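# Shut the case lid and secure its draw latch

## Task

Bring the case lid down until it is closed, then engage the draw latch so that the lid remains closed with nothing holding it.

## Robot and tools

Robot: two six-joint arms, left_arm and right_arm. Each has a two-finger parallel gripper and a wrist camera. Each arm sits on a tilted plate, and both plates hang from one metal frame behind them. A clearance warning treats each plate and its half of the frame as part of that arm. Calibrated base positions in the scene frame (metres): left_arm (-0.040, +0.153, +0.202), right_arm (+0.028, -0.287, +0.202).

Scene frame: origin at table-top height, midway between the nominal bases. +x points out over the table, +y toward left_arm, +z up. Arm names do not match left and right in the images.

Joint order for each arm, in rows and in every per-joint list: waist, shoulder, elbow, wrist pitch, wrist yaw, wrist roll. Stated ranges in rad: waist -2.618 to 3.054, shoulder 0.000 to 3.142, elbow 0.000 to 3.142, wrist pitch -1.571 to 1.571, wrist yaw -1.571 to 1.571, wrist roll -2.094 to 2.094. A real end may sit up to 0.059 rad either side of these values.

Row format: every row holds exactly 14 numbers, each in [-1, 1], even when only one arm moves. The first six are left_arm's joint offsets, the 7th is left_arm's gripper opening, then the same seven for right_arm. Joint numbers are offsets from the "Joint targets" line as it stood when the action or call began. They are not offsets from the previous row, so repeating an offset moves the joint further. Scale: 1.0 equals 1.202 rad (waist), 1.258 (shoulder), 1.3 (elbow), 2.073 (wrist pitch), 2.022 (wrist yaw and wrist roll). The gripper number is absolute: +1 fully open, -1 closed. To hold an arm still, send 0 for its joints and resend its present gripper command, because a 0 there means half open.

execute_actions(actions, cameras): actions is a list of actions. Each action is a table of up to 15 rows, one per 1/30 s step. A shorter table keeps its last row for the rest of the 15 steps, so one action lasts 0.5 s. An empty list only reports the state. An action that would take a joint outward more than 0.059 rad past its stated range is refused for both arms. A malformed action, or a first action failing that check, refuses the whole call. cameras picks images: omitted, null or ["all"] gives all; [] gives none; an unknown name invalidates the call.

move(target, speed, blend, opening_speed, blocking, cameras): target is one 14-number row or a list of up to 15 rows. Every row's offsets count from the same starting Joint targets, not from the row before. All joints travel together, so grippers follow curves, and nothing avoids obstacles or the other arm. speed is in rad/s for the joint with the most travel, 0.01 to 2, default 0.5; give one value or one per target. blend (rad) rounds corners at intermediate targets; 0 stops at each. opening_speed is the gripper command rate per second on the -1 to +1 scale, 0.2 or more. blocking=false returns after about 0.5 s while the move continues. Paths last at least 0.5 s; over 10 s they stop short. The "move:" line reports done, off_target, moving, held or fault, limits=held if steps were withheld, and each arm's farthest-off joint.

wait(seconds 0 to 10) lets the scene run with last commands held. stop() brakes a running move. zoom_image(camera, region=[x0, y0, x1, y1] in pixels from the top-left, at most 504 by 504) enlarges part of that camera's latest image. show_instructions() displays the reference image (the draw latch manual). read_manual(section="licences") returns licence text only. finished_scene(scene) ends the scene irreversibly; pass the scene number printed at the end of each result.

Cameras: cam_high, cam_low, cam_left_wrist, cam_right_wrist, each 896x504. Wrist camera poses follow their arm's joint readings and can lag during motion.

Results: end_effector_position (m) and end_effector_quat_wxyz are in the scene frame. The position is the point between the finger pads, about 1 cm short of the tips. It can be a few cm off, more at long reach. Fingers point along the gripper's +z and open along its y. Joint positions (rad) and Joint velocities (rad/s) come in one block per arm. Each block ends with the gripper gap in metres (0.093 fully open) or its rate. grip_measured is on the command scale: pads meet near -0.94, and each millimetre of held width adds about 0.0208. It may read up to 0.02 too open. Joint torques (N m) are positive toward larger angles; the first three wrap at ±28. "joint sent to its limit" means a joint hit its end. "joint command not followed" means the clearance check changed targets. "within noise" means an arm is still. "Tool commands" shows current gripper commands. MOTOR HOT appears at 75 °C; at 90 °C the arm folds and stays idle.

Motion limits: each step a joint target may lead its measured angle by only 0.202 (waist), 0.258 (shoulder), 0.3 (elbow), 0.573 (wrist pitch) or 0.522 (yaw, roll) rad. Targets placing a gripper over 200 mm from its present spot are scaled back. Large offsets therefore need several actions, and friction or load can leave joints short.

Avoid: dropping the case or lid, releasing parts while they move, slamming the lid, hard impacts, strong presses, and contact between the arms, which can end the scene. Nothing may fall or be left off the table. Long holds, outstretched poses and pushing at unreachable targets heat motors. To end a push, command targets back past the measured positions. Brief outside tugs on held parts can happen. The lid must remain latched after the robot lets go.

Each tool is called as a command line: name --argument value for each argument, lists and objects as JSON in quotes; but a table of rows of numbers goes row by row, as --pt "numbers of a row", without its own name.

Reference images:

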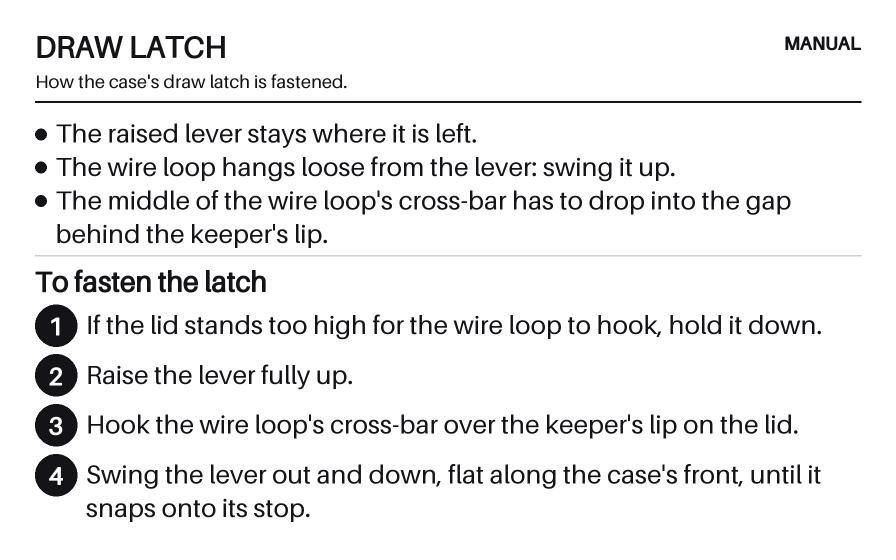

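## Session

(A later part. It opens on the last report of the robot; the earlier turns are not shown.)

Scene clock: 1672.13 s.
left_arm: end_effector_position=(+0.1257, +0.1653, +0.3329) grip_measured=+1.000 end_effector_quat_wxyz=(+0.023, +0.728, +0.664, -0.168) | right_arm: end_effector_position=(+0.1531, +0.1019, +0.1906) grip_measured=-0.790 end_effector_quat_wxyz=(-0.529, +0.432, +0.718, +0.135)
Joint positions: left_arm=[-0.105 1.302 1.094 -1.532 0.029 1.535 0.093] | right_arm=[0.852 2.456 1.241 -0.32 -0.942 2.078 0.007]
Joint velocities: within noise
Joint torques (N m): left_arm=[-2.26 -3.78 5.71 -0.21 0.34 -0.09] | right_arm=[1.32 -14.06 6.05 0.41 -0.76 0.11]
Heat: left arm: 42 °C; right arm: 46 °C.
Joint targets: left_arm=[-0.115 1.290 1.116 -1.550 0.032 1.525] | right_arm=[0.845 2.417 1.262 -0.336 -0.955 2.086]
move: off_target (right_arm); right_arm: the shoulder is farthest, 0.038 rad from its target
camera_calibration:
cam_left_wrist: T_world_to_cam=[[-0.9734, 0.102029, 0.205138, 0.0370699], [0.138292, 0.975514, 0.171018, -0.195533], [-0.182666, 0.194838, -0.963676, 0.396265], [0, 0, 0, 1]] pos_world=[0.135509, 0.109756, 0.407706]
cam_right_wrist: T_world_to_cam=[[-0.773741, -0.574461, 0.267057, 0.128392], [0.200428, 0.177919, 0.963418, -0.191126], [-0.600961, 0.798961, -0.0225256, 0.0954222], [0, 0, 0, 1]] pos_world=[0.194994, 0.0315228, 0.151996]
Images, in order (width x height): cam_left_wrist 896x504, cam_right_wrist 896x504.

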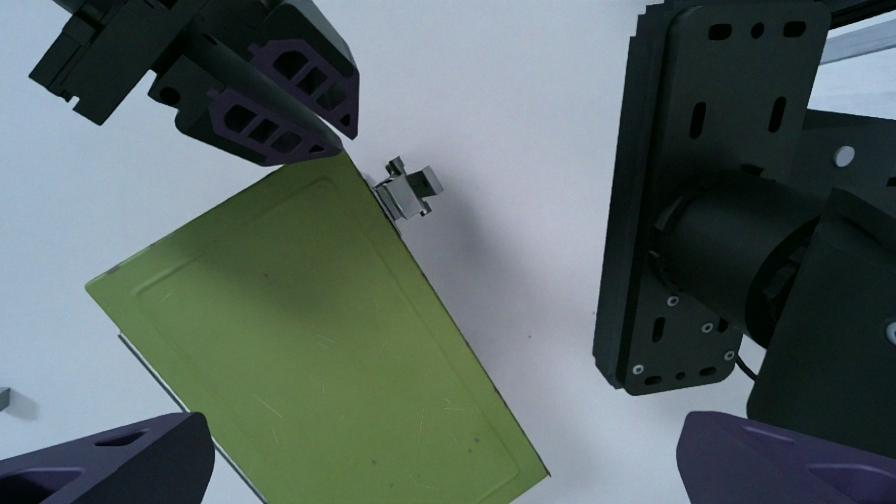

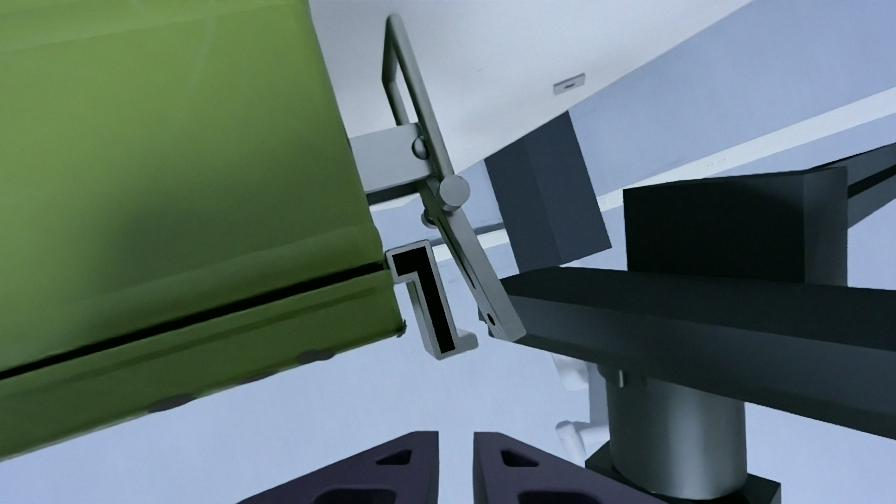

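move --pt "0 0 0 0 0 0 1 0 -0.0795 0 0 0 0 -0.77" --pt "0 0 0 0 0 0 1 0 -0.0795 -0.2308 0.1447 0 0 -0.77" --pt "0 0 0 0 0 0 1 0.1364 0.0151 -0.4815 0.5871 0.0841 -1.0 -0.77" --speed 0.7 --blend 0.05 --cameras '[]'

move --target '[0,0,0,0,0,0,1,0.2629,0.0374,-0.0054,0.0468,0.4293,-0.0687,-0.77]' --cameras '["cam_right_wrist","cam_left_wrist"]'

Scene clock: 1697.60 s.
left_arm: end_effector_position=(+0.1257, +0.1653, +0.3329) grip_measured=+1.000 end_effector_quat_wxyz=(+0.023, +0.728, +0.664, -0.168) | right_arm: end_effector_position=(+0.0936, +0.0878, +0.1738) grip_measured=-0.771 end_effector_quat_wxyz=(+0.102, -0.492, +0.651, +0.569)
Joint positions: left_arm=[-0.105 1.302 1.094 -1.532 0.029 1.535 0.093] | right_arm=[1.002 2.424 0.642 0.864 -0.799 0.072 0.008]
Joint velocities: within noise
Joint torques (N m): left_arm=[-2.24 -3.78 5.74 -0.22 0.34 -0.08] | right_arm=[1.77 -7.25 2.09 1.82 -0.3 -0.14]
Heat: left arm: 42 °C; right arm: 47 °C.
Joint targets: left_arm=[-0.115 1.290 1.116 -1.550 0.032 1.525] | right_arm=[1.009 2.436 0.636 0.882 -0.785 0.064]
move: done
No camera images: "cameras" was empty.

Scene clock: 1700.13 s.
left_arm: end_effector_position=(+0.1257, +0.1653, +0.3329) grip_measured=+1.000 end_effector_quat_wxyz=(+0.023, +0.728, +0.664, -0.168) | right_arm: end_effector_position=(+0.1128, +0.1071, +0.1332) grip_measured=-0.771 end_effector_quat_wxyz=(+0.346, -0.558, +0.698, +0.285)
Joint positions: left_arm=[-0.105 1.302 1.094 -1.532 0.029 1.535 0.093] | right_arm=[1.319 2.47 0.636 0.961 0.068 -0.066 0.008]
Joint velocities: within noise
Joint torques (N m): left_arm=[-2.21 -3.79 5.68 -0.21 0.34 -0.08] | right_arm=[1.35 -7.64 2.14 2.07 0.02 -0.13]
Heat: left arm: 42 °C; right arm: 47 °C.
Joint targets: left_arm=[-0.115 1.290 1.116 -1.550 0.032 1.525] | right_arm=[1.325 2.483 0.629 0.979 0.083 -0.075]
move: done
camera_calibration:
cam_left_wrist: T_world_to_cam=[[-0.9734, 0.102029, 0.205138, 0.0370699], [0.138292, 0.975514, 0.171018, -0.195533], [-0.182666, 0.194838, -0.963676, 0.396265], [0, 0, 0, 1]] pos_world=[0.135509, 0.109756, 0.407706]
cam_right_wrist: T_world_to_cam=[[0.977655, -0.208238, -0.0287625, -0.0818599], [-0.195125, -0.848033, -0.492713, 0.219736], [0.0782101, 0.487316, -0.869716, 0.135361], [0, 0, 0, 1]] pos_world=[0.11232, 0.103333, 0.223638]
Images, in order (width x height): cam_left_wrist 896x504, cam_right_wrist 896x504.

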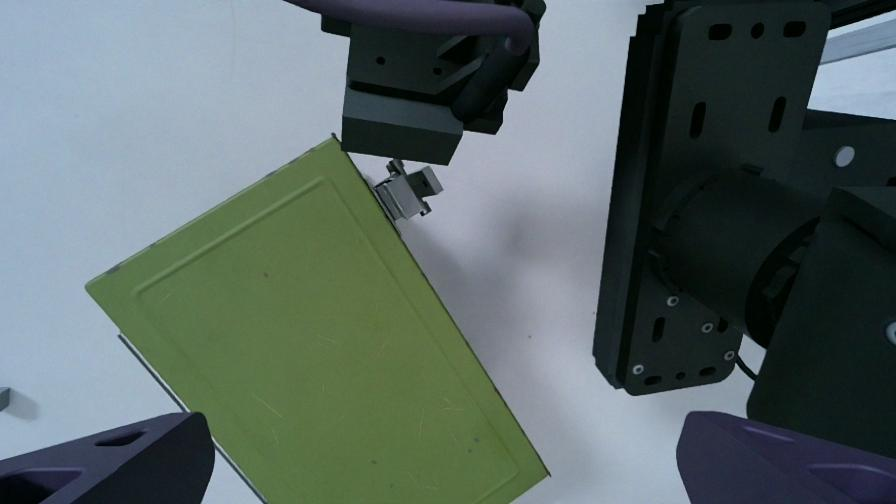

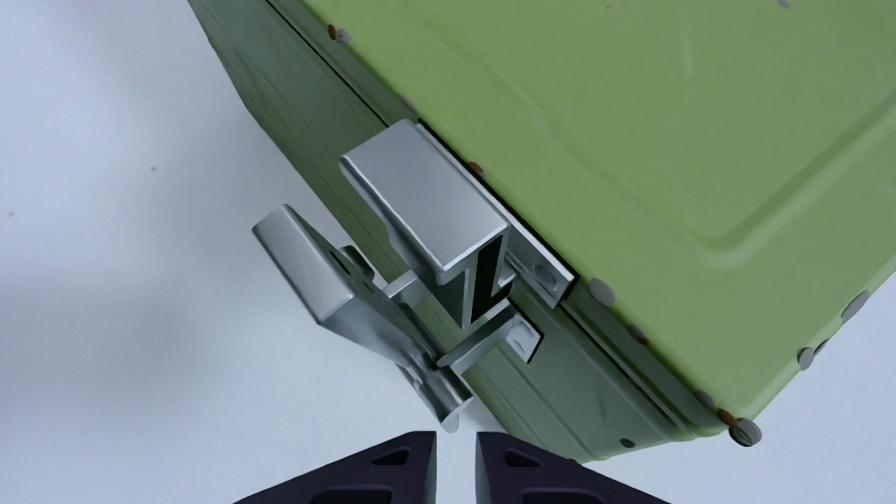

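move --target '[0,0,0,0,0,0,1,0.0008,0.0906,0.0877,0.0019,-0.003,-0.0025,-0.77]' --speed 0.15 --cameras '[]'

move --target '[0,0,0,0,0,0,1,0,0,0,0,0,0,-0.83]' --cameras '["cam_right_wrist"]'

Scene clock: 1707.07 s.
left_arm: end_effector_position=(+0.1257, +0.1653, +0.3329) grip_measured=+1.000 end_effector_quat_wxyz=(+0.023, +0.728, +0.664, -0.168) | right_arm: end_effector_position=(+0.1128, +0.1199, +0.1074) grip_measured=-0.771 end_effector_quat_wxyz=(+0.339, -0.564, +0.700, +0.278)
Joint positions: left_arm=[-0.105 1.302 1.094 -1.532 0.029 1.535 0.093] | right_arm=[1.319 2.586 0.723 0.966 0.069 -0.072 0.008]
Joint velocities: within noise
Joint torques (N m): left_arm=[-2.24 -3.82 5.68 -0.21 0.34 -0.07] | right_arm=[1.31 -8.31 4.11 2.02 -0.07 -0.14]
Heat: left arm: 42 °C; right arm: 47 °C.
Joint targets: left_arm=[-0.115 1.290 1.116 -1.550 0.032 1.525] | right_arm=[1.326 2.597 0.743 0.983 0.077 -0.080]
move: done
No camera images: "cameras" was empty.

Scene clock: 1707.57 s.
left_arm: end_effector_position=(+0.1257, +0.1653, +0.3329) grip_measured=+1.000 end_effector_quat_wxyz=(+0.023, +0.728, +0.664, -0.168) | right_arm: end_effector_position=(+0.1128, +0.1199, +0.1074) grip_measured=-0.828 end_effector_quat_wxyz=(+0.339, -0.564, +0.700, +0.278)
Joint positions: left_arm=[-0.105 1.302 1.094 -1.532 0.029 1.535 0.093] | right_arm=[1.319 2.586 0.723 0.966 0.069 -0.072 0.005]
Joint velocities: within noise
Joint torques (N m): left_arm=[-2.24 -3.78 5.7 -0.22 0.33 -0.08] | right_arm=[1.46 -8.28 4.22 2.06 -0.07 -0.08]
Heat: left arm: 42 °C; right arm: 47 °C.
Joint targets: left_arm=[-0.115 1.290 1.116 -1.550 0.032 1.525] | right_arm=[1.326 2.597 0.743 0.983 0.077 -0.080]
move: done
camera_calibration:
cam_right_wrist: T_world_to_cam=[[0.978694, -0.203927, -0.0238972, -0.0810508], [-0.190795, -0.86027, -0.472793, 0.216723], [0.075857, 0.467279, -0.880849, 0.110516], [0, 0, 0, 1]] pos_world=[0.11229, 0.118271, 0.197876]
Images, in order (width x height): cam_right_wrist 896x504.

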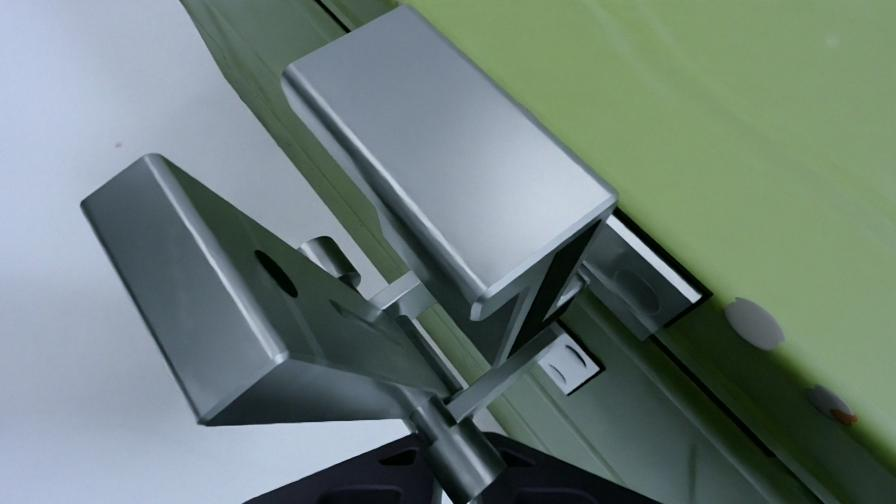

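move --pt "0 0 0 0 0 0 1 0.0399 -0.0215 -0.0477 0.0183 0.0193 0.2285 -0.83" --pt "0 0 0 0 0 0 1 -0.1181 -0.0890 -0.0546 -0.0468 -0.2136 0.3185 -0.83" --pt "0 0 0 0 0 0 1 -0.1048 -0.1645 -0.0715 -0.0685 -0.2082 0.5371 -0.81" --speed 0.35 --cameras '["cam_right_wrist"]'

move --pt "0 0 0 0 0 0 1 -0.1481 0.0254 0.1177 -0.1375 -0.2166 0.1380 -0.79" --pt "0 0 0 0 0 0 1 -0.1539 -0.0040 0.1515 -0.1823 -0.2226 0.3729 -0.79" --pt "0 0 0 0 0 0 1 -0.1847 0.0119 0.2631 -0.3145 -0.2577 0.4199 -0.79" --speed 0.3 --cameras '["cam_right_wrist","cam_left_wrist"]'

zoom_image --camera "cam_left_wrist" --region '[370, 130, 470, 240]'

Scene clock: 1720.37 s.
left_arm: end_effector_position=(+0.1257, +0.1653, +0.3329) grip_measured=+1.000 end_effector_quat_wxyz=(+0.023, +0.728, +0.664, -0.168) | right_arm: end_effector_position=(+0.0923, +0.1055, +0.1421) grip_measured=-0.811 end_effector_quat_wxyz=(-0.011, -0.152, +0.871, +0.466)
Joint positions: left_arm=[-0.105 1.302 1.094 -1.532 0.029 1.535 0.093] | right_arm=[1.193 2.425 0.655 0.84 -0.338 0.997 0.006]
Joint velocities: within noise
Joint torques (N m): left_arm=[-2.24 -3.82 5.67 -0.22 0.34 -0.07] | right_arm=[1.72 -11.81 2.59 1.76 -0.3 0.01]
Heat: left arm: 42 °C; right arm: 47 °C.
Joint targets: left_arm=[-0.115 1.290 1.116 -1.550 0.032 1.525] | right_arm=[1.200 2.390 0.650 0.841 -0.344 1.006]
move: done; target 3's new numbers were sent with right_arm's shoulder 0.037 rad from that target
camera_calibration:
cam_right_wrist: T_world_to_cam=[[0.242321, -0.509263, -0.825791, 0.150996], [-0.808438, -0.576563, 0.118336, 0.159972], [-0.536385, 0.638926, -0.551421, 0.140968], [0, 0, 0, 1]] pos_world=[0.168351, 0.0790625, 0.183494]
Images, in order (width x height): cam_right_wrist 896x504.

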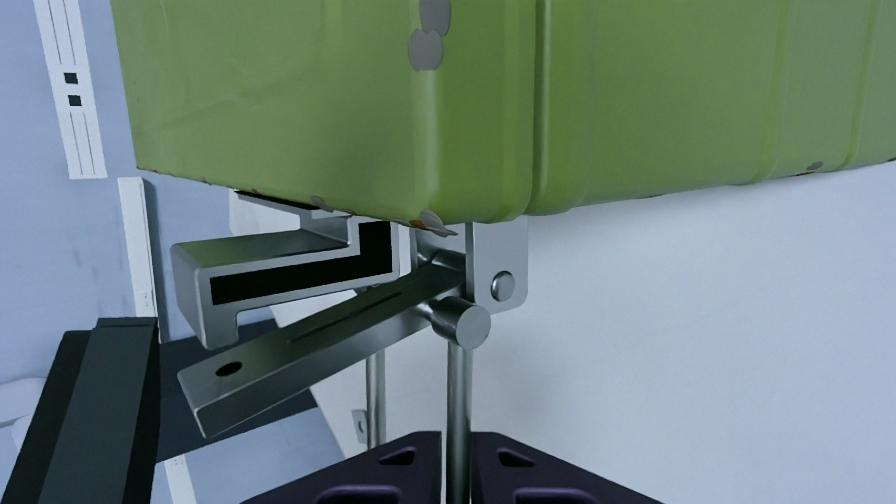

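Scene clock: 1725.10 s.
left_arm: end_effector_position=(+0.1257, +0.1653, +0.3329) grip_measured=+1.000 end_effector_quat_wxyz=(+0.023, +0.728, +0.664, -0.168) | right_arm: end_effector_position=(+0.1084, +0.1120, +0.1739) grip_measured=-0.790 end_effector_quat_wxyz=(-0.437, +0.253, +0.809, +0.301)
Joint positions: left_arm=[-0.105 1.302 1.094 -1.532 0.029 1.535 0.093] | right_arm=[0.986 2.414 0.972 0.203 -0.843 1.846 0.007]
Joint velocities: within noise
Joint torques (N m): left_arm=[-2.24 -3.78 5.71 -0.21 0.34 -0.08] | right_arm=[0.9 -10.4 5.48 1.02 -0.79 0.07]
Heat: left arm: 42 °C; right arm: 47 °C.
Joint targets: left_arm=[-0.115 1.290 1.116 -1.550 0.032 1.525] | right_arm=[0.978 2.405 0.992 0.188 -0.865 1.855]
move: done
camera_calibration:
cam_left_wrist: T_world_to_cam=[[-0.9734, 0.102029, 0.205138, 0.0370699], [0.138292, 0.975514, 0.171018, -0.195533], [-0.182666, 0.194838, -0.963676, 0.396265], [0, 0, 0, 1]] pos_world=[0.135509, 0.109756, 0.407706]
cam_right_wrist: T_world_to_cam=[[-0.686098, -0.67783, -0.264229, 0.198548], [-0.223391, -0.149362, 0.963217, -0.085316], [-0.692363, 0.719887, -0.0489445, 0.0834035], [0, 0, 0, 1]] pos_world=[0.17491, 0.0617974, 0.138722]
Images, in order (width x height): cam_left_wrist 896x504, cam_right_wrist 896x504.

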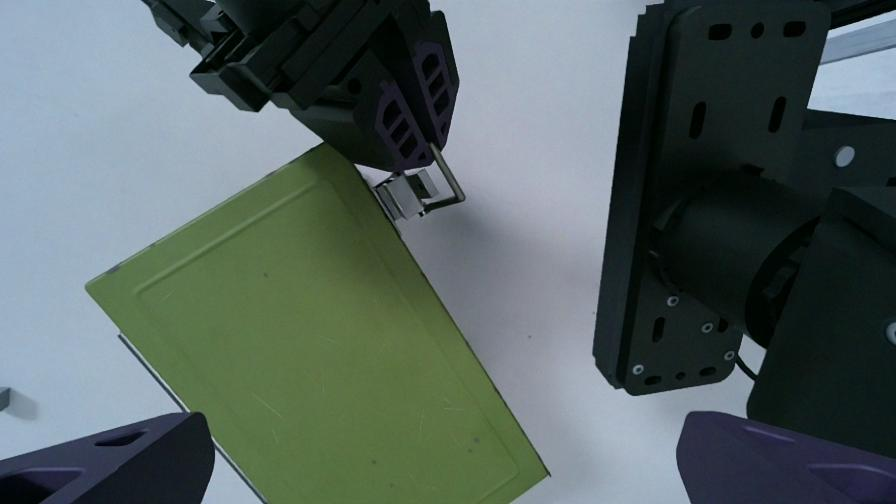

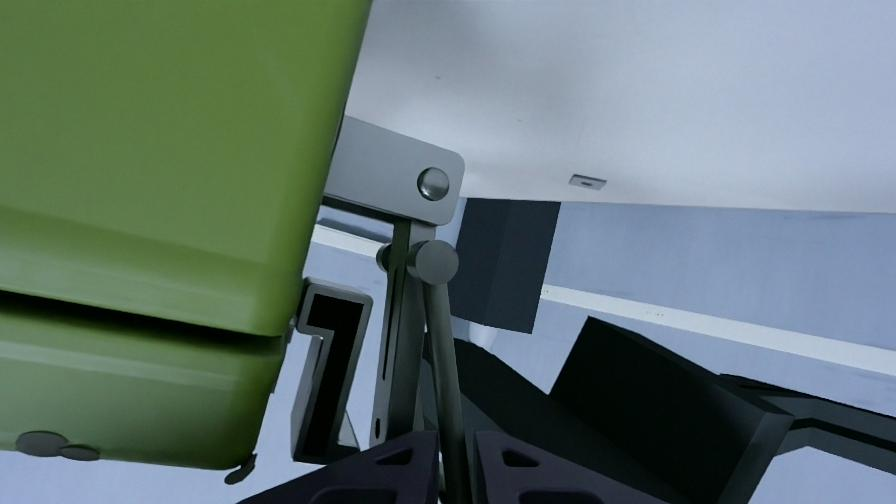

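Scaled by 4.582 from the camera's 896x504 image, which has a finer 1280x720 frame.

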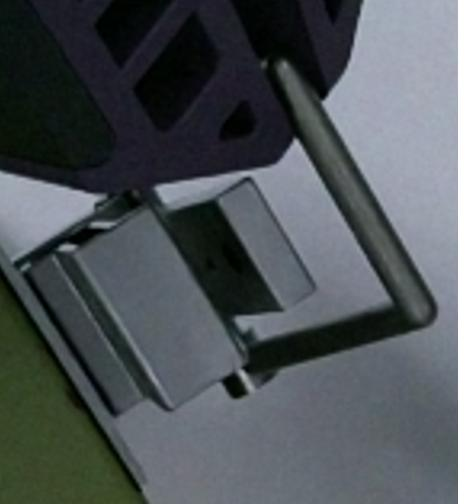

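move --pt "0 0 0 0 0 0 1 -0.0208 0.0413 0.0585 -0.0531 -0.0287 0.0247 -0.79" --pt "0 0 0 0 0 0 1 -0.0216 0.0072 0.1069 -0.1192 -0.0297 0.0811 -0.79" --speed 0.15 --cameras '["cam_right_wrist","cam_left_wrist"]'

zoom_image --camera "cam_left_wrist" --region '[370, 130, 470, 240]'

Scene clock: 1735.63 s.
left_arm: end_effector_position=(+0.1257, +0.1653, +0.3329) grip_measured=+1.000 end_effector_quat_wxyz=(+0.023, +0.728, +0.664, -0.168) | right_arm: end_effector_position=(+0.1152, +0.1150, +0.1820) grip_measured=-0.790 end_effector_quat_wxyz=(-0.498, +0.342, +0.770, +0.206)
Joint positions: left_arm=[-0.105 1.302 1.094 -1.532 0.029 1.535 0.093] | right_arm=[0.959 2.442 1.11 -0.043 -0.908 2.009 0.007]
Joint velocities: within noise
Joint torques (N m): left_arm=[-2.26 -3.81 5.7 -0.21 0.34 -0.08] | right_arm=[1.1 -12.7 5.85 0.72 -0.74 0.1]
Heat: left arm: 42 °C; right arm: 48 °C.
Joint targets: left_arm=[-0.115 1.290 1.116 -1.550 0.032 1.525] | right_arm=[0.952 2.414 1.131 -0.058 -0.925 2.019]
move: done
camera_calibration:
cam_left_wrist: T_world_to_cam=[[-0.9734, 0.102029, 0.205138, 0.0370699], [0.138292, 0.975514, 0.171018, -0.195533], [-0.182666, 0.194838, -0.963676, 0.396265], [0, 0, 0, 1]] pos_world=[0.135509, 0.109756, 0.407706]
cam_right_wrist: T_world_to_cam=[[-0.744298, -0.667371, 0.0252258, 0.160194], [0.00619207, 0.0308741, 0.999504, -0.144907], [-0.667819, 0.744085, -0.0188472, 0.0753637], [0, 0, 0, 1]] pos_world=[0.170459, 0.0553057, 0.142215]
Images, in order (width x height): cam_left_wrist 896x504, cam_right_wrist 896x504.

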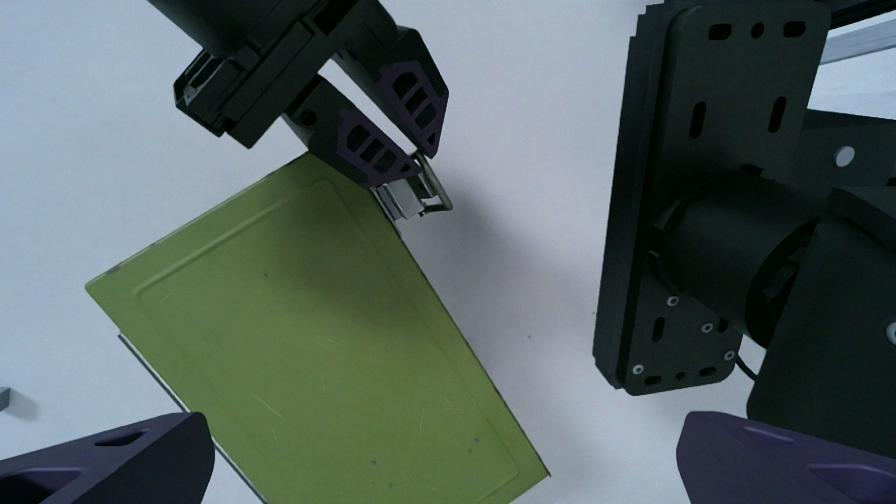

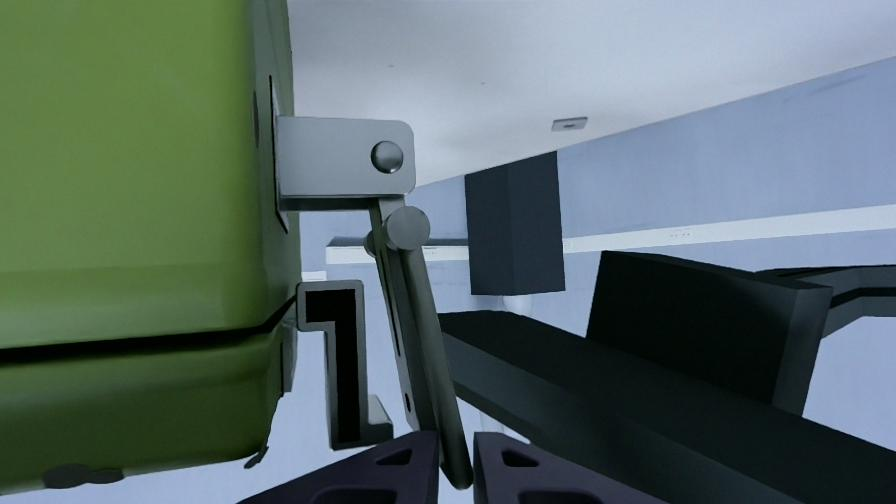

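Scaled by 4.582 from the camera's 896x504 image, which has a finer 1280x720 frame.

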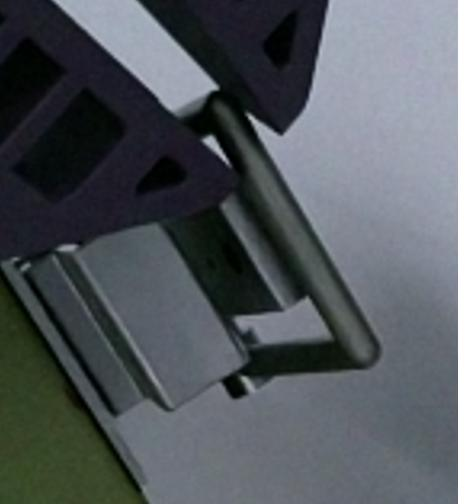

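move --target '[0,0,0,0,0,0,1,-0.0258,0.0548,0.0592,-0.0381,-0.0124,0.0203,-0.79]' --speed 0.1 --cameras '["cam_right_wrist","cam_left_wrist"]'

zoom_image --camera "cam_left_wrist" --region '[370, 130, 470, 240]'

Scene clock: 1742.90 s.
left_arm: end_effector_position=(+0.1257, +0.1653, +0.3329) grip_measured=+1.000 end_effector_quat_wxyz=(+0.023, +0.728, +0.664, -0.168) | right_arm: end_effector_position=(+0.1299, +0.1205, +0.1858) grip_measured=-0.790 end_effector_quat_wxyz=(-0.515, +0.370, +0.750, +0.187)
Joint positions: left_arm=[-0.105 1.302 1.094 -1.532 0.029 1.535 0.093] | right_arm=[0.929 2.469 1.186 -0.123 -0.937 2.051 0.007]
Joint velocities: within noise
Joint torques (N m): left_arm=[-2.25 -3.79 5.68 -0.22 0.34 -0.09] | right_arm=[1.05 -9.42 6.01 0.69 -0.75 0.04]
Heat: left arm: 42 °C; right arm: 49 °C.
Joint targets: left_arm=[-0.115 1.290 1.116 -1.550 0.032 1.525] | right_arm=[0.921 2.483 1.208 -0.137 -0.950 2.060]
move: done
camera_calibration:
cam_left_wrist: T_world_to_cam=[[-0.9734, 0.102029, 0.205138, 0.0370699], [0.138292, 0.975514, 0.171018, -0.195533], [-0.182666, 0.194838, -0.963676, 0.396265], [0, 0, 0, 1]] pos_world=[0.135509, 0.109756, 0.407706]
cam_right_wrist: T_world_to_cam=[[-0.759617, -0.641873, 0.104794, 0.158822], [0.0803219, 0.0673074, 0.994494, -0.162038], [-0.645392, 0.763852, 0.000428626, 0.0722558], [0, 0, 0, 1]] pos_world=[0.180293, 0.0576574, 0.144472]
Images, in order (width x height): cam_left_wrist 896x504, cam_right_wrist 896x504.

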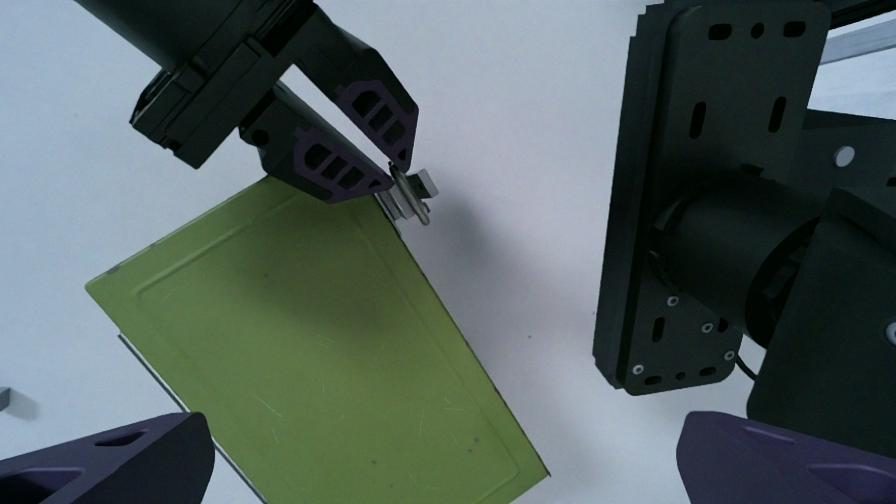

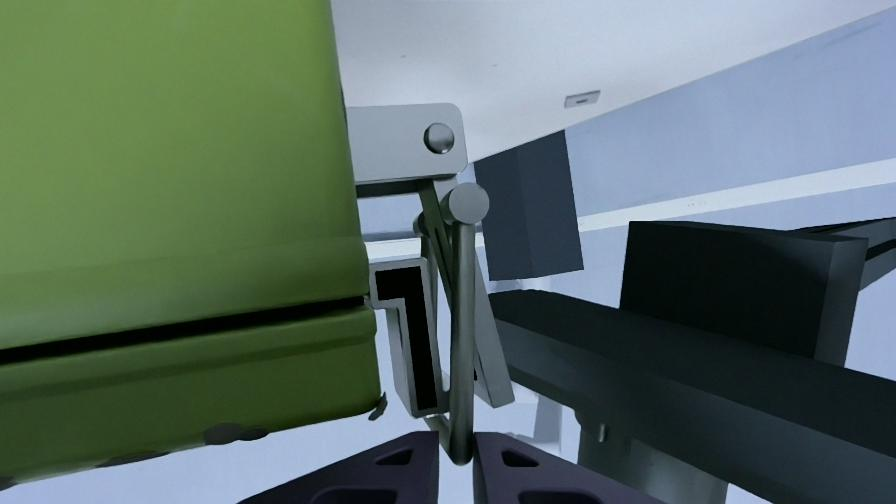

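Scaled by 4.582 from the camera's 896x504 image, which has a finer 1280x720 frame.

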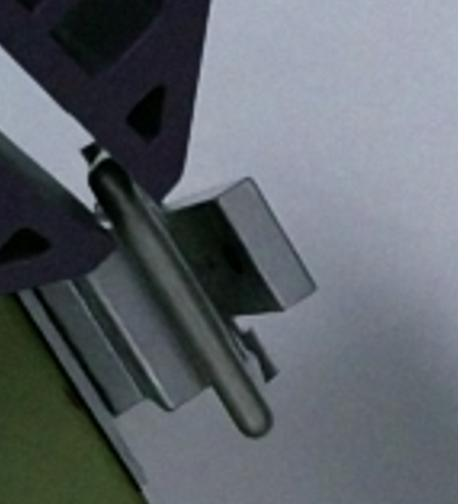

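move --pt "0 0 0 0 0 0 1 -0.0100 0.0175 0.0369 -0.0207 -0.0010 0.0124 -0.79" --pt "0 0 0 0 0 0 1 -0.0850 0.0175 0.0369 -0.0207 -0.0010 0.0124 -0.79" --speed 0.1 --cameras '["cam_right_wrist","cam_left_wrist"]'

zoom_image --camera "cam_left_wrist" --region '[370, 130, 470, 240]'

Scene clock: 1751.33 s.
left_arm: end_effector_position=(+0.1257, +0.1653, +0.3329) grip_measured=+1.000 end_effector_quat_wxyz=(+0.023, +0.728, +0.664, -0.168) | right_arm: end_effector_position=(+0.1737, +0.1135, +0.1808) grip_measured=-0.790 end_effector_quat_wxyz=(-0.519, +0.422, +0.718, +0.192)
Joint positions: left_arm=[-0.105 1.302 1.094 -1.532 0.029 1.535 0.093] | right_arm=[0.825 2.49 1.234 -0.166 -0.939 2.076 0.007]
Joint velocities: within noise
Joint torques (N m): left_arm=[-2.22 -3.79 5.7 -0.22 0.34 -0.09] | right_arm=[1.11 -9.51 6 0.62 -0.75 0.12]
Heat: left arm: 42 °C; right arm: 49 °C.
Joint targets: left_arm=[-0.115 1.290 1.116 -1.550 0.032 1.525] | right_arm=[0.819 2.505 1.256 -0.180 -0.952 2.085]
move: done
camera_calibration:
cam_left_wrist: T_world_to_cam=[[-0.9734, 0.102029, 0.205138, 0.0370699], [0.138292, 0.975514, 0.171018, -0.195533], [-0.182666, 0.194838, -0.963676, 0.396265], [0, 0, 0, 1]] pos_world=[0.135509, 0.109756, 0.407706]
cam_right_wrist: T_world_to_cam=[[-0.815826, -0.553838, 0.166404, 0.176799], [0.142269, 0.0866901, 0.986025, -0.171584], [-0.560524, 0.828099, 0.00806981, 0.0824513], [0, 0, 0, 1]] pos_world=[0.214864, 0.044515, 0.139101]
Images, in order (width x height): cam_left_wrist 896x504, cam_right_wrist 896x504.

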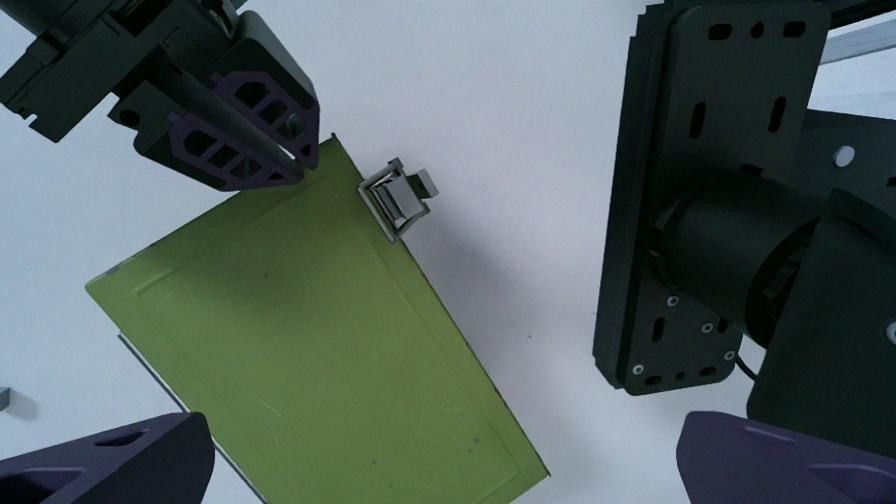

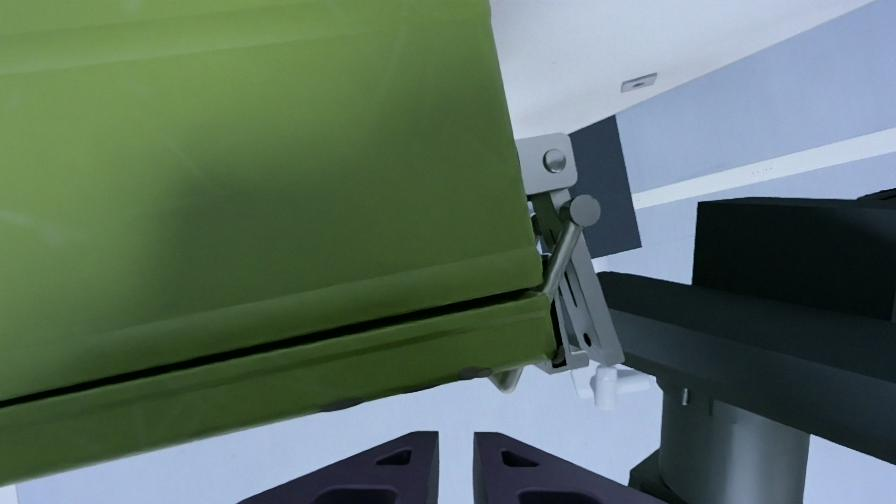

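Scaled by 4.582 from the camera's 896x504 image, which has a finer 1280x720 frame.

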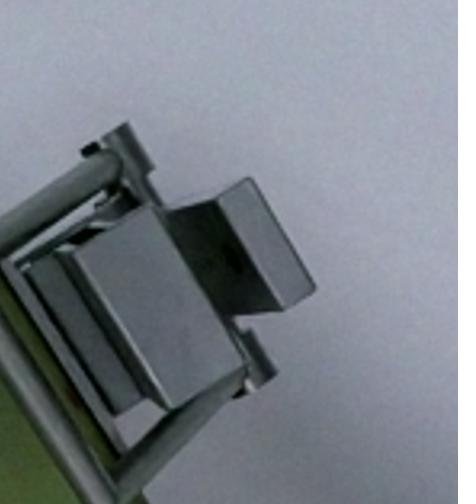

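move --target '[0.832,0,0,0,0,0,1,0,-0.2385,0,0,0,0,-0.79]' --speed 0.7 --cameras '["cam_right_wrist","cam_high"]'

Scene clock: 1823.53 s.
left_arm: end_effector_position=(+0.0726, +0.3036, +0.2995) grip_measured=+1.000 end_effector_quat_wxyz=(+0.004, +0.319, +0.924, -0.210) | right_arm: end_effector_position=(+0.2076, +0.1214, +0.2834) grip_measured=-0.790 end_effector_quat_wxyz=(-0.495, +0.374, +0.724, +0.303)
Joint positions: left_arm=[0.877 1.302 1.094 -1.532 0.03 1.535 0.093] | right_arm=[0.825 2.238 1.234 -0.17 -0.941 2.077 0.007]
Joint velocities: within noise
Joint torques (N m): left_arm=[0.24 -5.16 5.45 -0.59 0.23 -0.07] | right_arm=[1.31 -13.14 7.39 1.08 -0.7 0.08]
Heat: left arm: 43 °C; right arm: 45 °C.
Joint targets: left_arm=[0.885 1.290 1.116 -1.550 0.032 1.525] | right_arm=[0.819 2.206 1.256 -0.181 -0.953 2.085]
move: done
camera_calibration:
cam_right_wrist: T_world_to_cam=[[-0.850678, -0.521848, -0.063422, 0.260218], [-0.0108851, -0.103134, 0.994608, -0.225761], [-0.525575, 0.846781, 0.0820536, 0.0635811], [0, 0, 0, 1]] pos_world=[0.252321, 0.0586711, 0.23583]
Images, in order (width x height): cam_high 896x504, cam_right_wrist 896x504.

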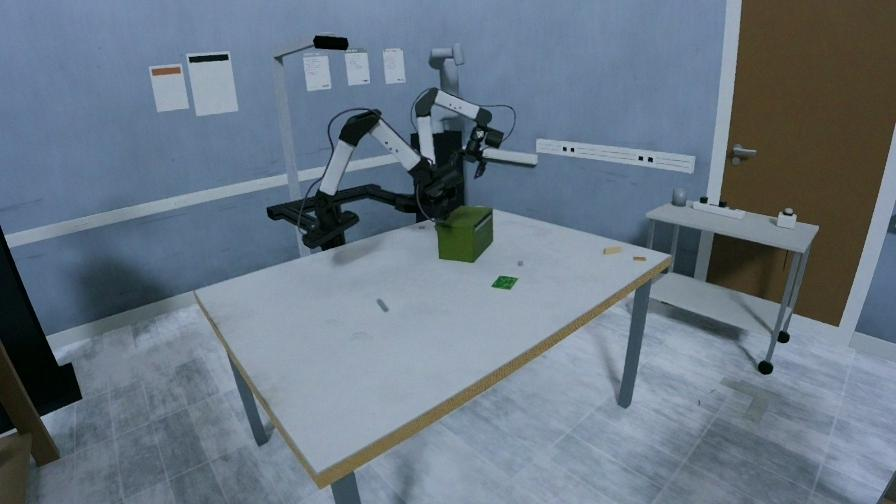

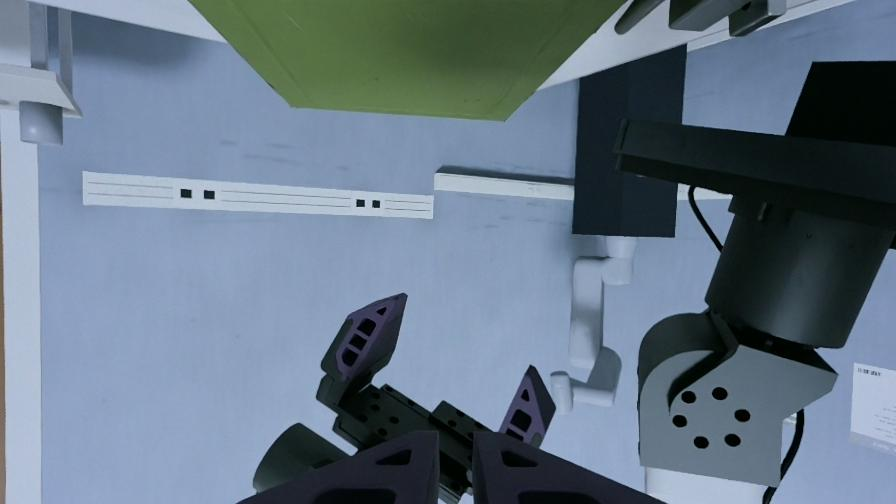

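move --target '[0,0,0,0,0,0,1,0.4709,0.1940,0.4919,-0.4477,0.5148,-0.5470,-0.40]' --speed 0.7 --cameras '["cam_right_wrist","cam_left_wrist"]'

Scene clock: 1838.10 s.
left_arm: end_effector_position=(+0.0726, +0.3036, +0.2995) grip_measured=+1.000 end_effector_quat_wxyz=(+0.004, +0.319, +0.924, -0.210) | right_arm: end_effector_position=(+0.1043, +0.1407, +0.2700) grip_measured=-0.401 end_effector_quat_wxyz=(+0.020, -0.216, +0.973, +0.074)
Joint positions: left_arm=[0.877 1.302 1.094 -1.532 0.03 1.535 0.093] | right_arm=[1.388 2.433 1.868 -1.093 0.075 0.988 0.026]
Joint velocities: within noise
Joint torques (N m): left_arm=[0.24 -5.18 5.45 -0.59 0.23 -0.06] | right_arm=[0.69 -10.3 8.21 0.42 0.11 -0.09]
Heat: left arm: 42 °C; right arm: 47 °C.
Joint targets: left_arm=[0.885 1.290 1.116 -1.550 0.032 1.525] | right_arm=[1.385 2.449 1.895 -1.109 0.088 0.979]
move: done
camera_calibration:
cam_left_wrist: T_world_to_cam=[[-0.575724, -0.713891, 0.398624, 0.13903], [-0.664654, 0.692559, 0.280351, -0.205879], [-0.47621, -0.103542, -0.873214, 0.412232], [0, 0, 0, 1]] pos_world=[0.139513, 0.284519, 0.362264]
cam_right_wrist: T_world_to_cam=[[0.414109, -0.897405, -0.152245, 0.126472], [-0.833386, -0.44107, 0.333053, 0.100415], [-0.366034, -0.0110413, -0.930536, 0.371462], [0, 0, 0, 1]] pos_world=[0.167279, 0.161888, 0.33147]
Images, in order (width x height): cam_left_wrist 896x504, cam_right_wrist 896x504.

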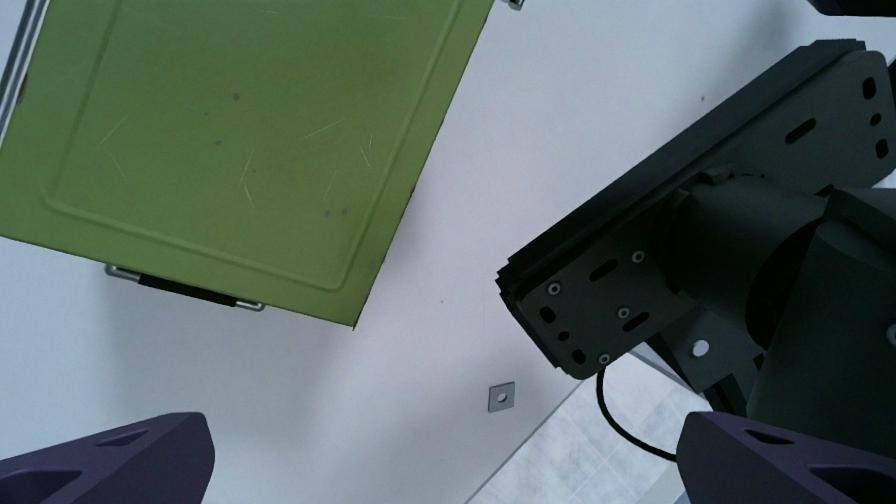

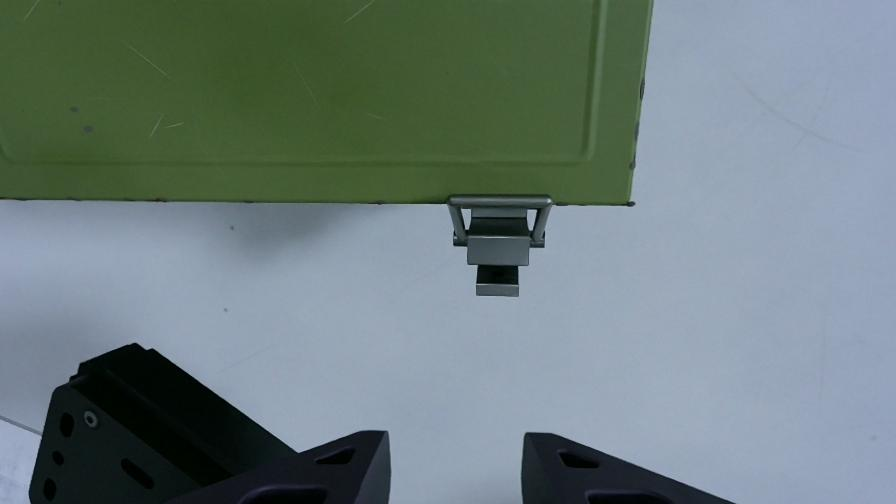

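move --target '[0,0,0,0,0,0,1,0.0058,0.1367,0.0315,-0.0106,0.0059,0,-0.42]' --speed 0.3 --cameras '["cam_right_wrist"]'

zoom_image --camera "cam_right_wrist" --region '[300, 150, 620, 504]'

Scene clock: 1871.50 s.
left_arm: end_effector_position=(+0.0726, +0.3036, +0.2995) grip_measured=+1.000 end_effector_quat_wxyz=(+0.004, +0.319, +0.924, -0.210) | right_arm: end_effector_position=(+0.0995, +0.1337, +0.2029) grip_measured=-0.419 end_effector_quat_wxyz=(-0.002, -0.224, +0.975, -0.001)
Joint positions: left_arm=[0.877 1.302 1.094 -1.532 0.03 1.535 0.093] | right_arm=[1.388 2.612 1.91 -1.115 0.087 0.987 0.025]
Joint velocities: within noise
Joint torques (N m): left_arm=[0.21 -5.15 5.49 -0.59 0.23 -0.06] | right_arm=[1.17 -11.6 7.73 0.08 0.09 -0.07]
Heat: left arm: 42 °C; right arm: 46 °C.
Joint targets: left_arm=[0.885 1.290 1.116 -1.550 0.032 1.525] | right_arm=[1.392 2.621 1.936 -1.130 0.100 0.979]
move: done
camera_calibration:
cam_right_wrist: T_world_to_cam=[[0.426215, -0.904519, -0.0136208, 0.0836196], [-0.824198, -0.394486, 0.406299, 0.0935923], [-0.372878, -0.161944, -0.913639, 0.324622], [0, 0, 0, 1]] pos_world=[0.162543, 0.165127, 0.2597]
Images, in order (width x height): cam_right_wrist 896x504.

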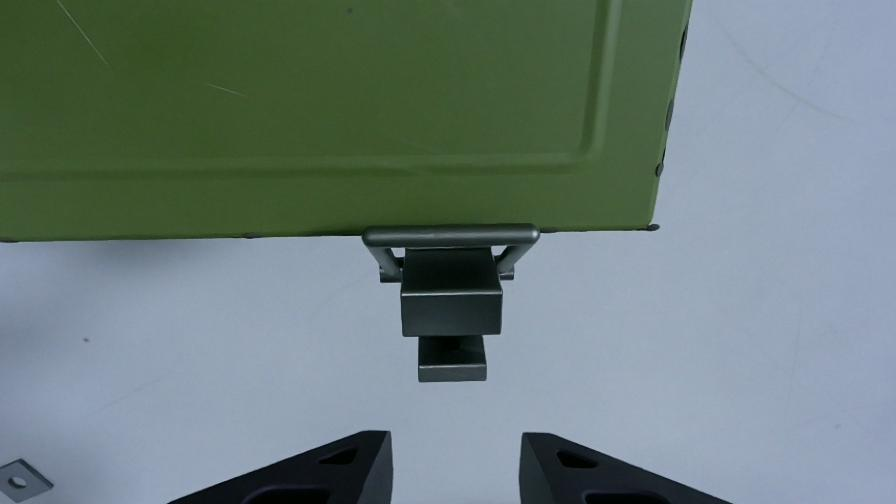

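Scaled by 1.424 from the camera's 896x504 image, which has a finer 1280x720 frame.

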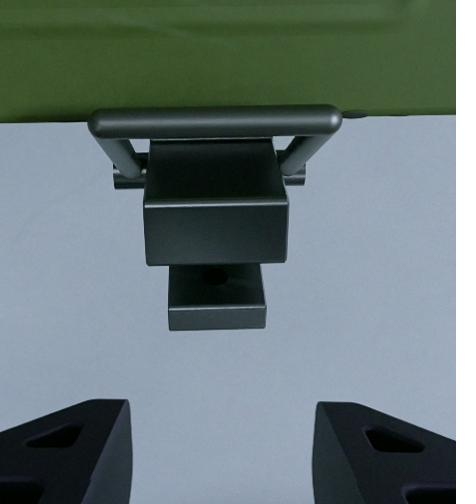

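move --target '[0,0,0,0,0,0,1,0,0.0270,-0.0777,0.0627,0,0,-0.42]' --speed 0.1 --cameras '["cam_right_wrist"]'

zoom_image --camera "cam_right_wrist" --region '[300, 150, 620, 504]'

Scene clock: 1894.17 s.
left_arm: end_effector_position=(+0.0726, +0.3036, +0.2995) grip_measured=+1.000 end_effector_quat_wxyz=(+0.004, +0.319, +0.924, -0.210) | right_arm: end_effector_position=(+0.0970, +0.1335, +0.1743) grip_measured=-0.419 end_effector_quat_wxyz=(-0.001, -0.224, +0.975, +0.000)
Joint positions: left_arm=[0.877 1.302 1.094 -1.532 0.03 1.535 0.093] | right_arm=[1.388 2.64 1.843 -1.017 0.088 0.987 0.025]
Joint velocities: within noise
Joint torques (N m): left_arm=[0.24 -5.14 5.42 -0.6 0.23 -0.07] | right_arm=[1.17 -11.26 4.83 0.41 0.12 -0.11]
Heat: left arm: 42 °C; right arm: 48 °C.
Joint targets: left_arm=[0.885 1.290 1.116 -1.550 0.032 1.525] | right_arm=[1.392 2.655 1.835 -1.000 0.100 0.979]
move: done
camera_calibration:
cam_right_wrist: T_world_to_cam=[[0.426019, -0.904583, -0.0154411, 0.0844595], [-0.824741, -0.395319, 0.404383, 0.103601], [-0.371902, -0.15954, -0.914459, 0.297301], [0, 0, 0, 1]] pos_world=[0.16003, 0.164788, 0.231279]
Images, in order (width x height): cam_right_wrist 896x504.

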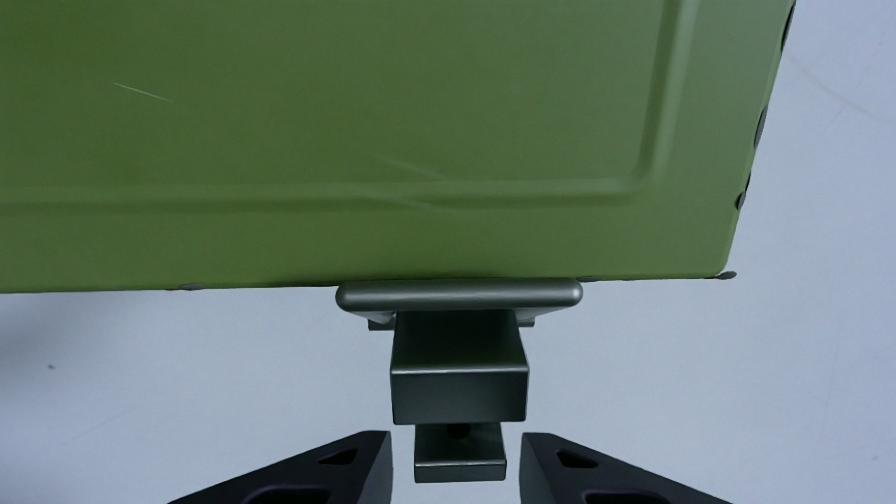

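Scaled by 1.424 from the camera's 896x504 image, which has a finer 1280x720 frame.

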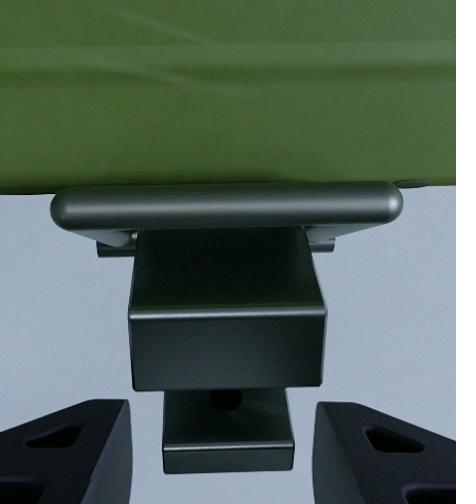

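move --target '[0,0,0,0,0,0,1,0,0,0,0,0,0,-0.74]' --opening_speed 0.4 --cameras '["cam_right_wrist"]'

zoom_image --camera "cam_right_wrist" --region '[300, 150, 620, 504]'

Scene clock: 1904.53 s.
left_arm: end_effector_position=(+0.0726, +0.3036, +0.2995) grip_measured=+1.000 end_effector_quat_wxyz=(+0.004, +0.319, +0.924, -0.210) | right_arm: end_effector_position=(+0.0976, +0.1335, +0.1743) grip_measured=-0.726 end_effector_quat_wxyz=(+0.001, -0.224, +0.975, -0.001)
Joint positions: left_arm=[0.877 1.302 1.094 -1.532 0.03 1.535 0.093] | right_arm=[1.388 2.64 1.843 -1.017 0.091 0.987 0.01]
Joint velocities: within noise
Joint torques (N m): left_arm=[0.2 -5.15 5.46 -0.61 0.23 -0.06] | right_arm=[1.2 -11.37 4.72 0.43 0.06 -0.12]
Heat: left arm: 42 °C; right arm: 48 °C.
Joint targets: left_arm=[0.885 1.290 1.116 -1.550 0.032 1.525] | right_arm=[1.392 2.655 1.835 -1.000 0.100 0.979]
move: done
camera_calibration:
cam_right_wrist: T_world_to_cam=[[0.426071, -0.904588, -0.0135791, 0.083817], [-0.826111, -0.395138, 0.401754, 0.104611], [-0.368788, -0.159958, -0.915647, 0.297461], [0, 0, 0, 1]] pos_world=[0.160409, 0.164737, 0.231479]
Images, in order (width x height): cam_right_wrist 896x504.

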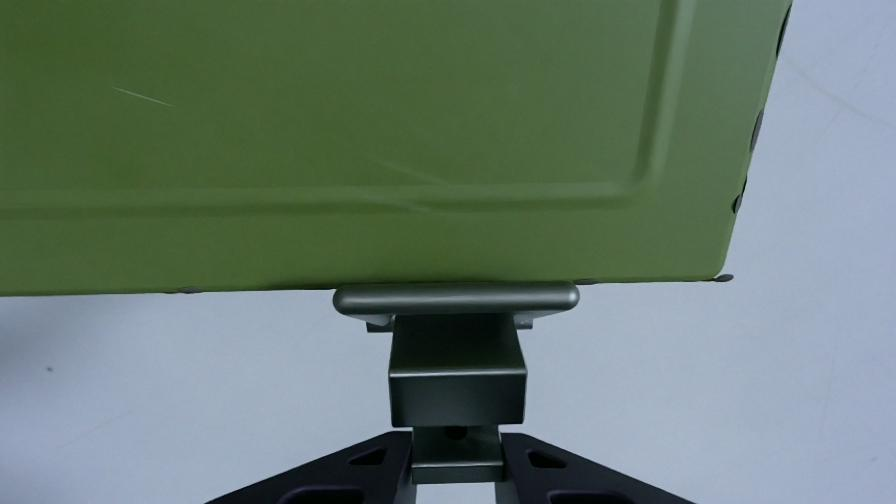

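Scaled by 1.424 from the camera's 896x504 image, which has a finer 1280x720 frame.

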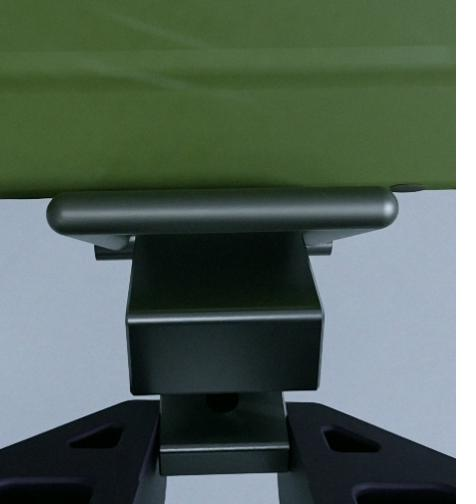

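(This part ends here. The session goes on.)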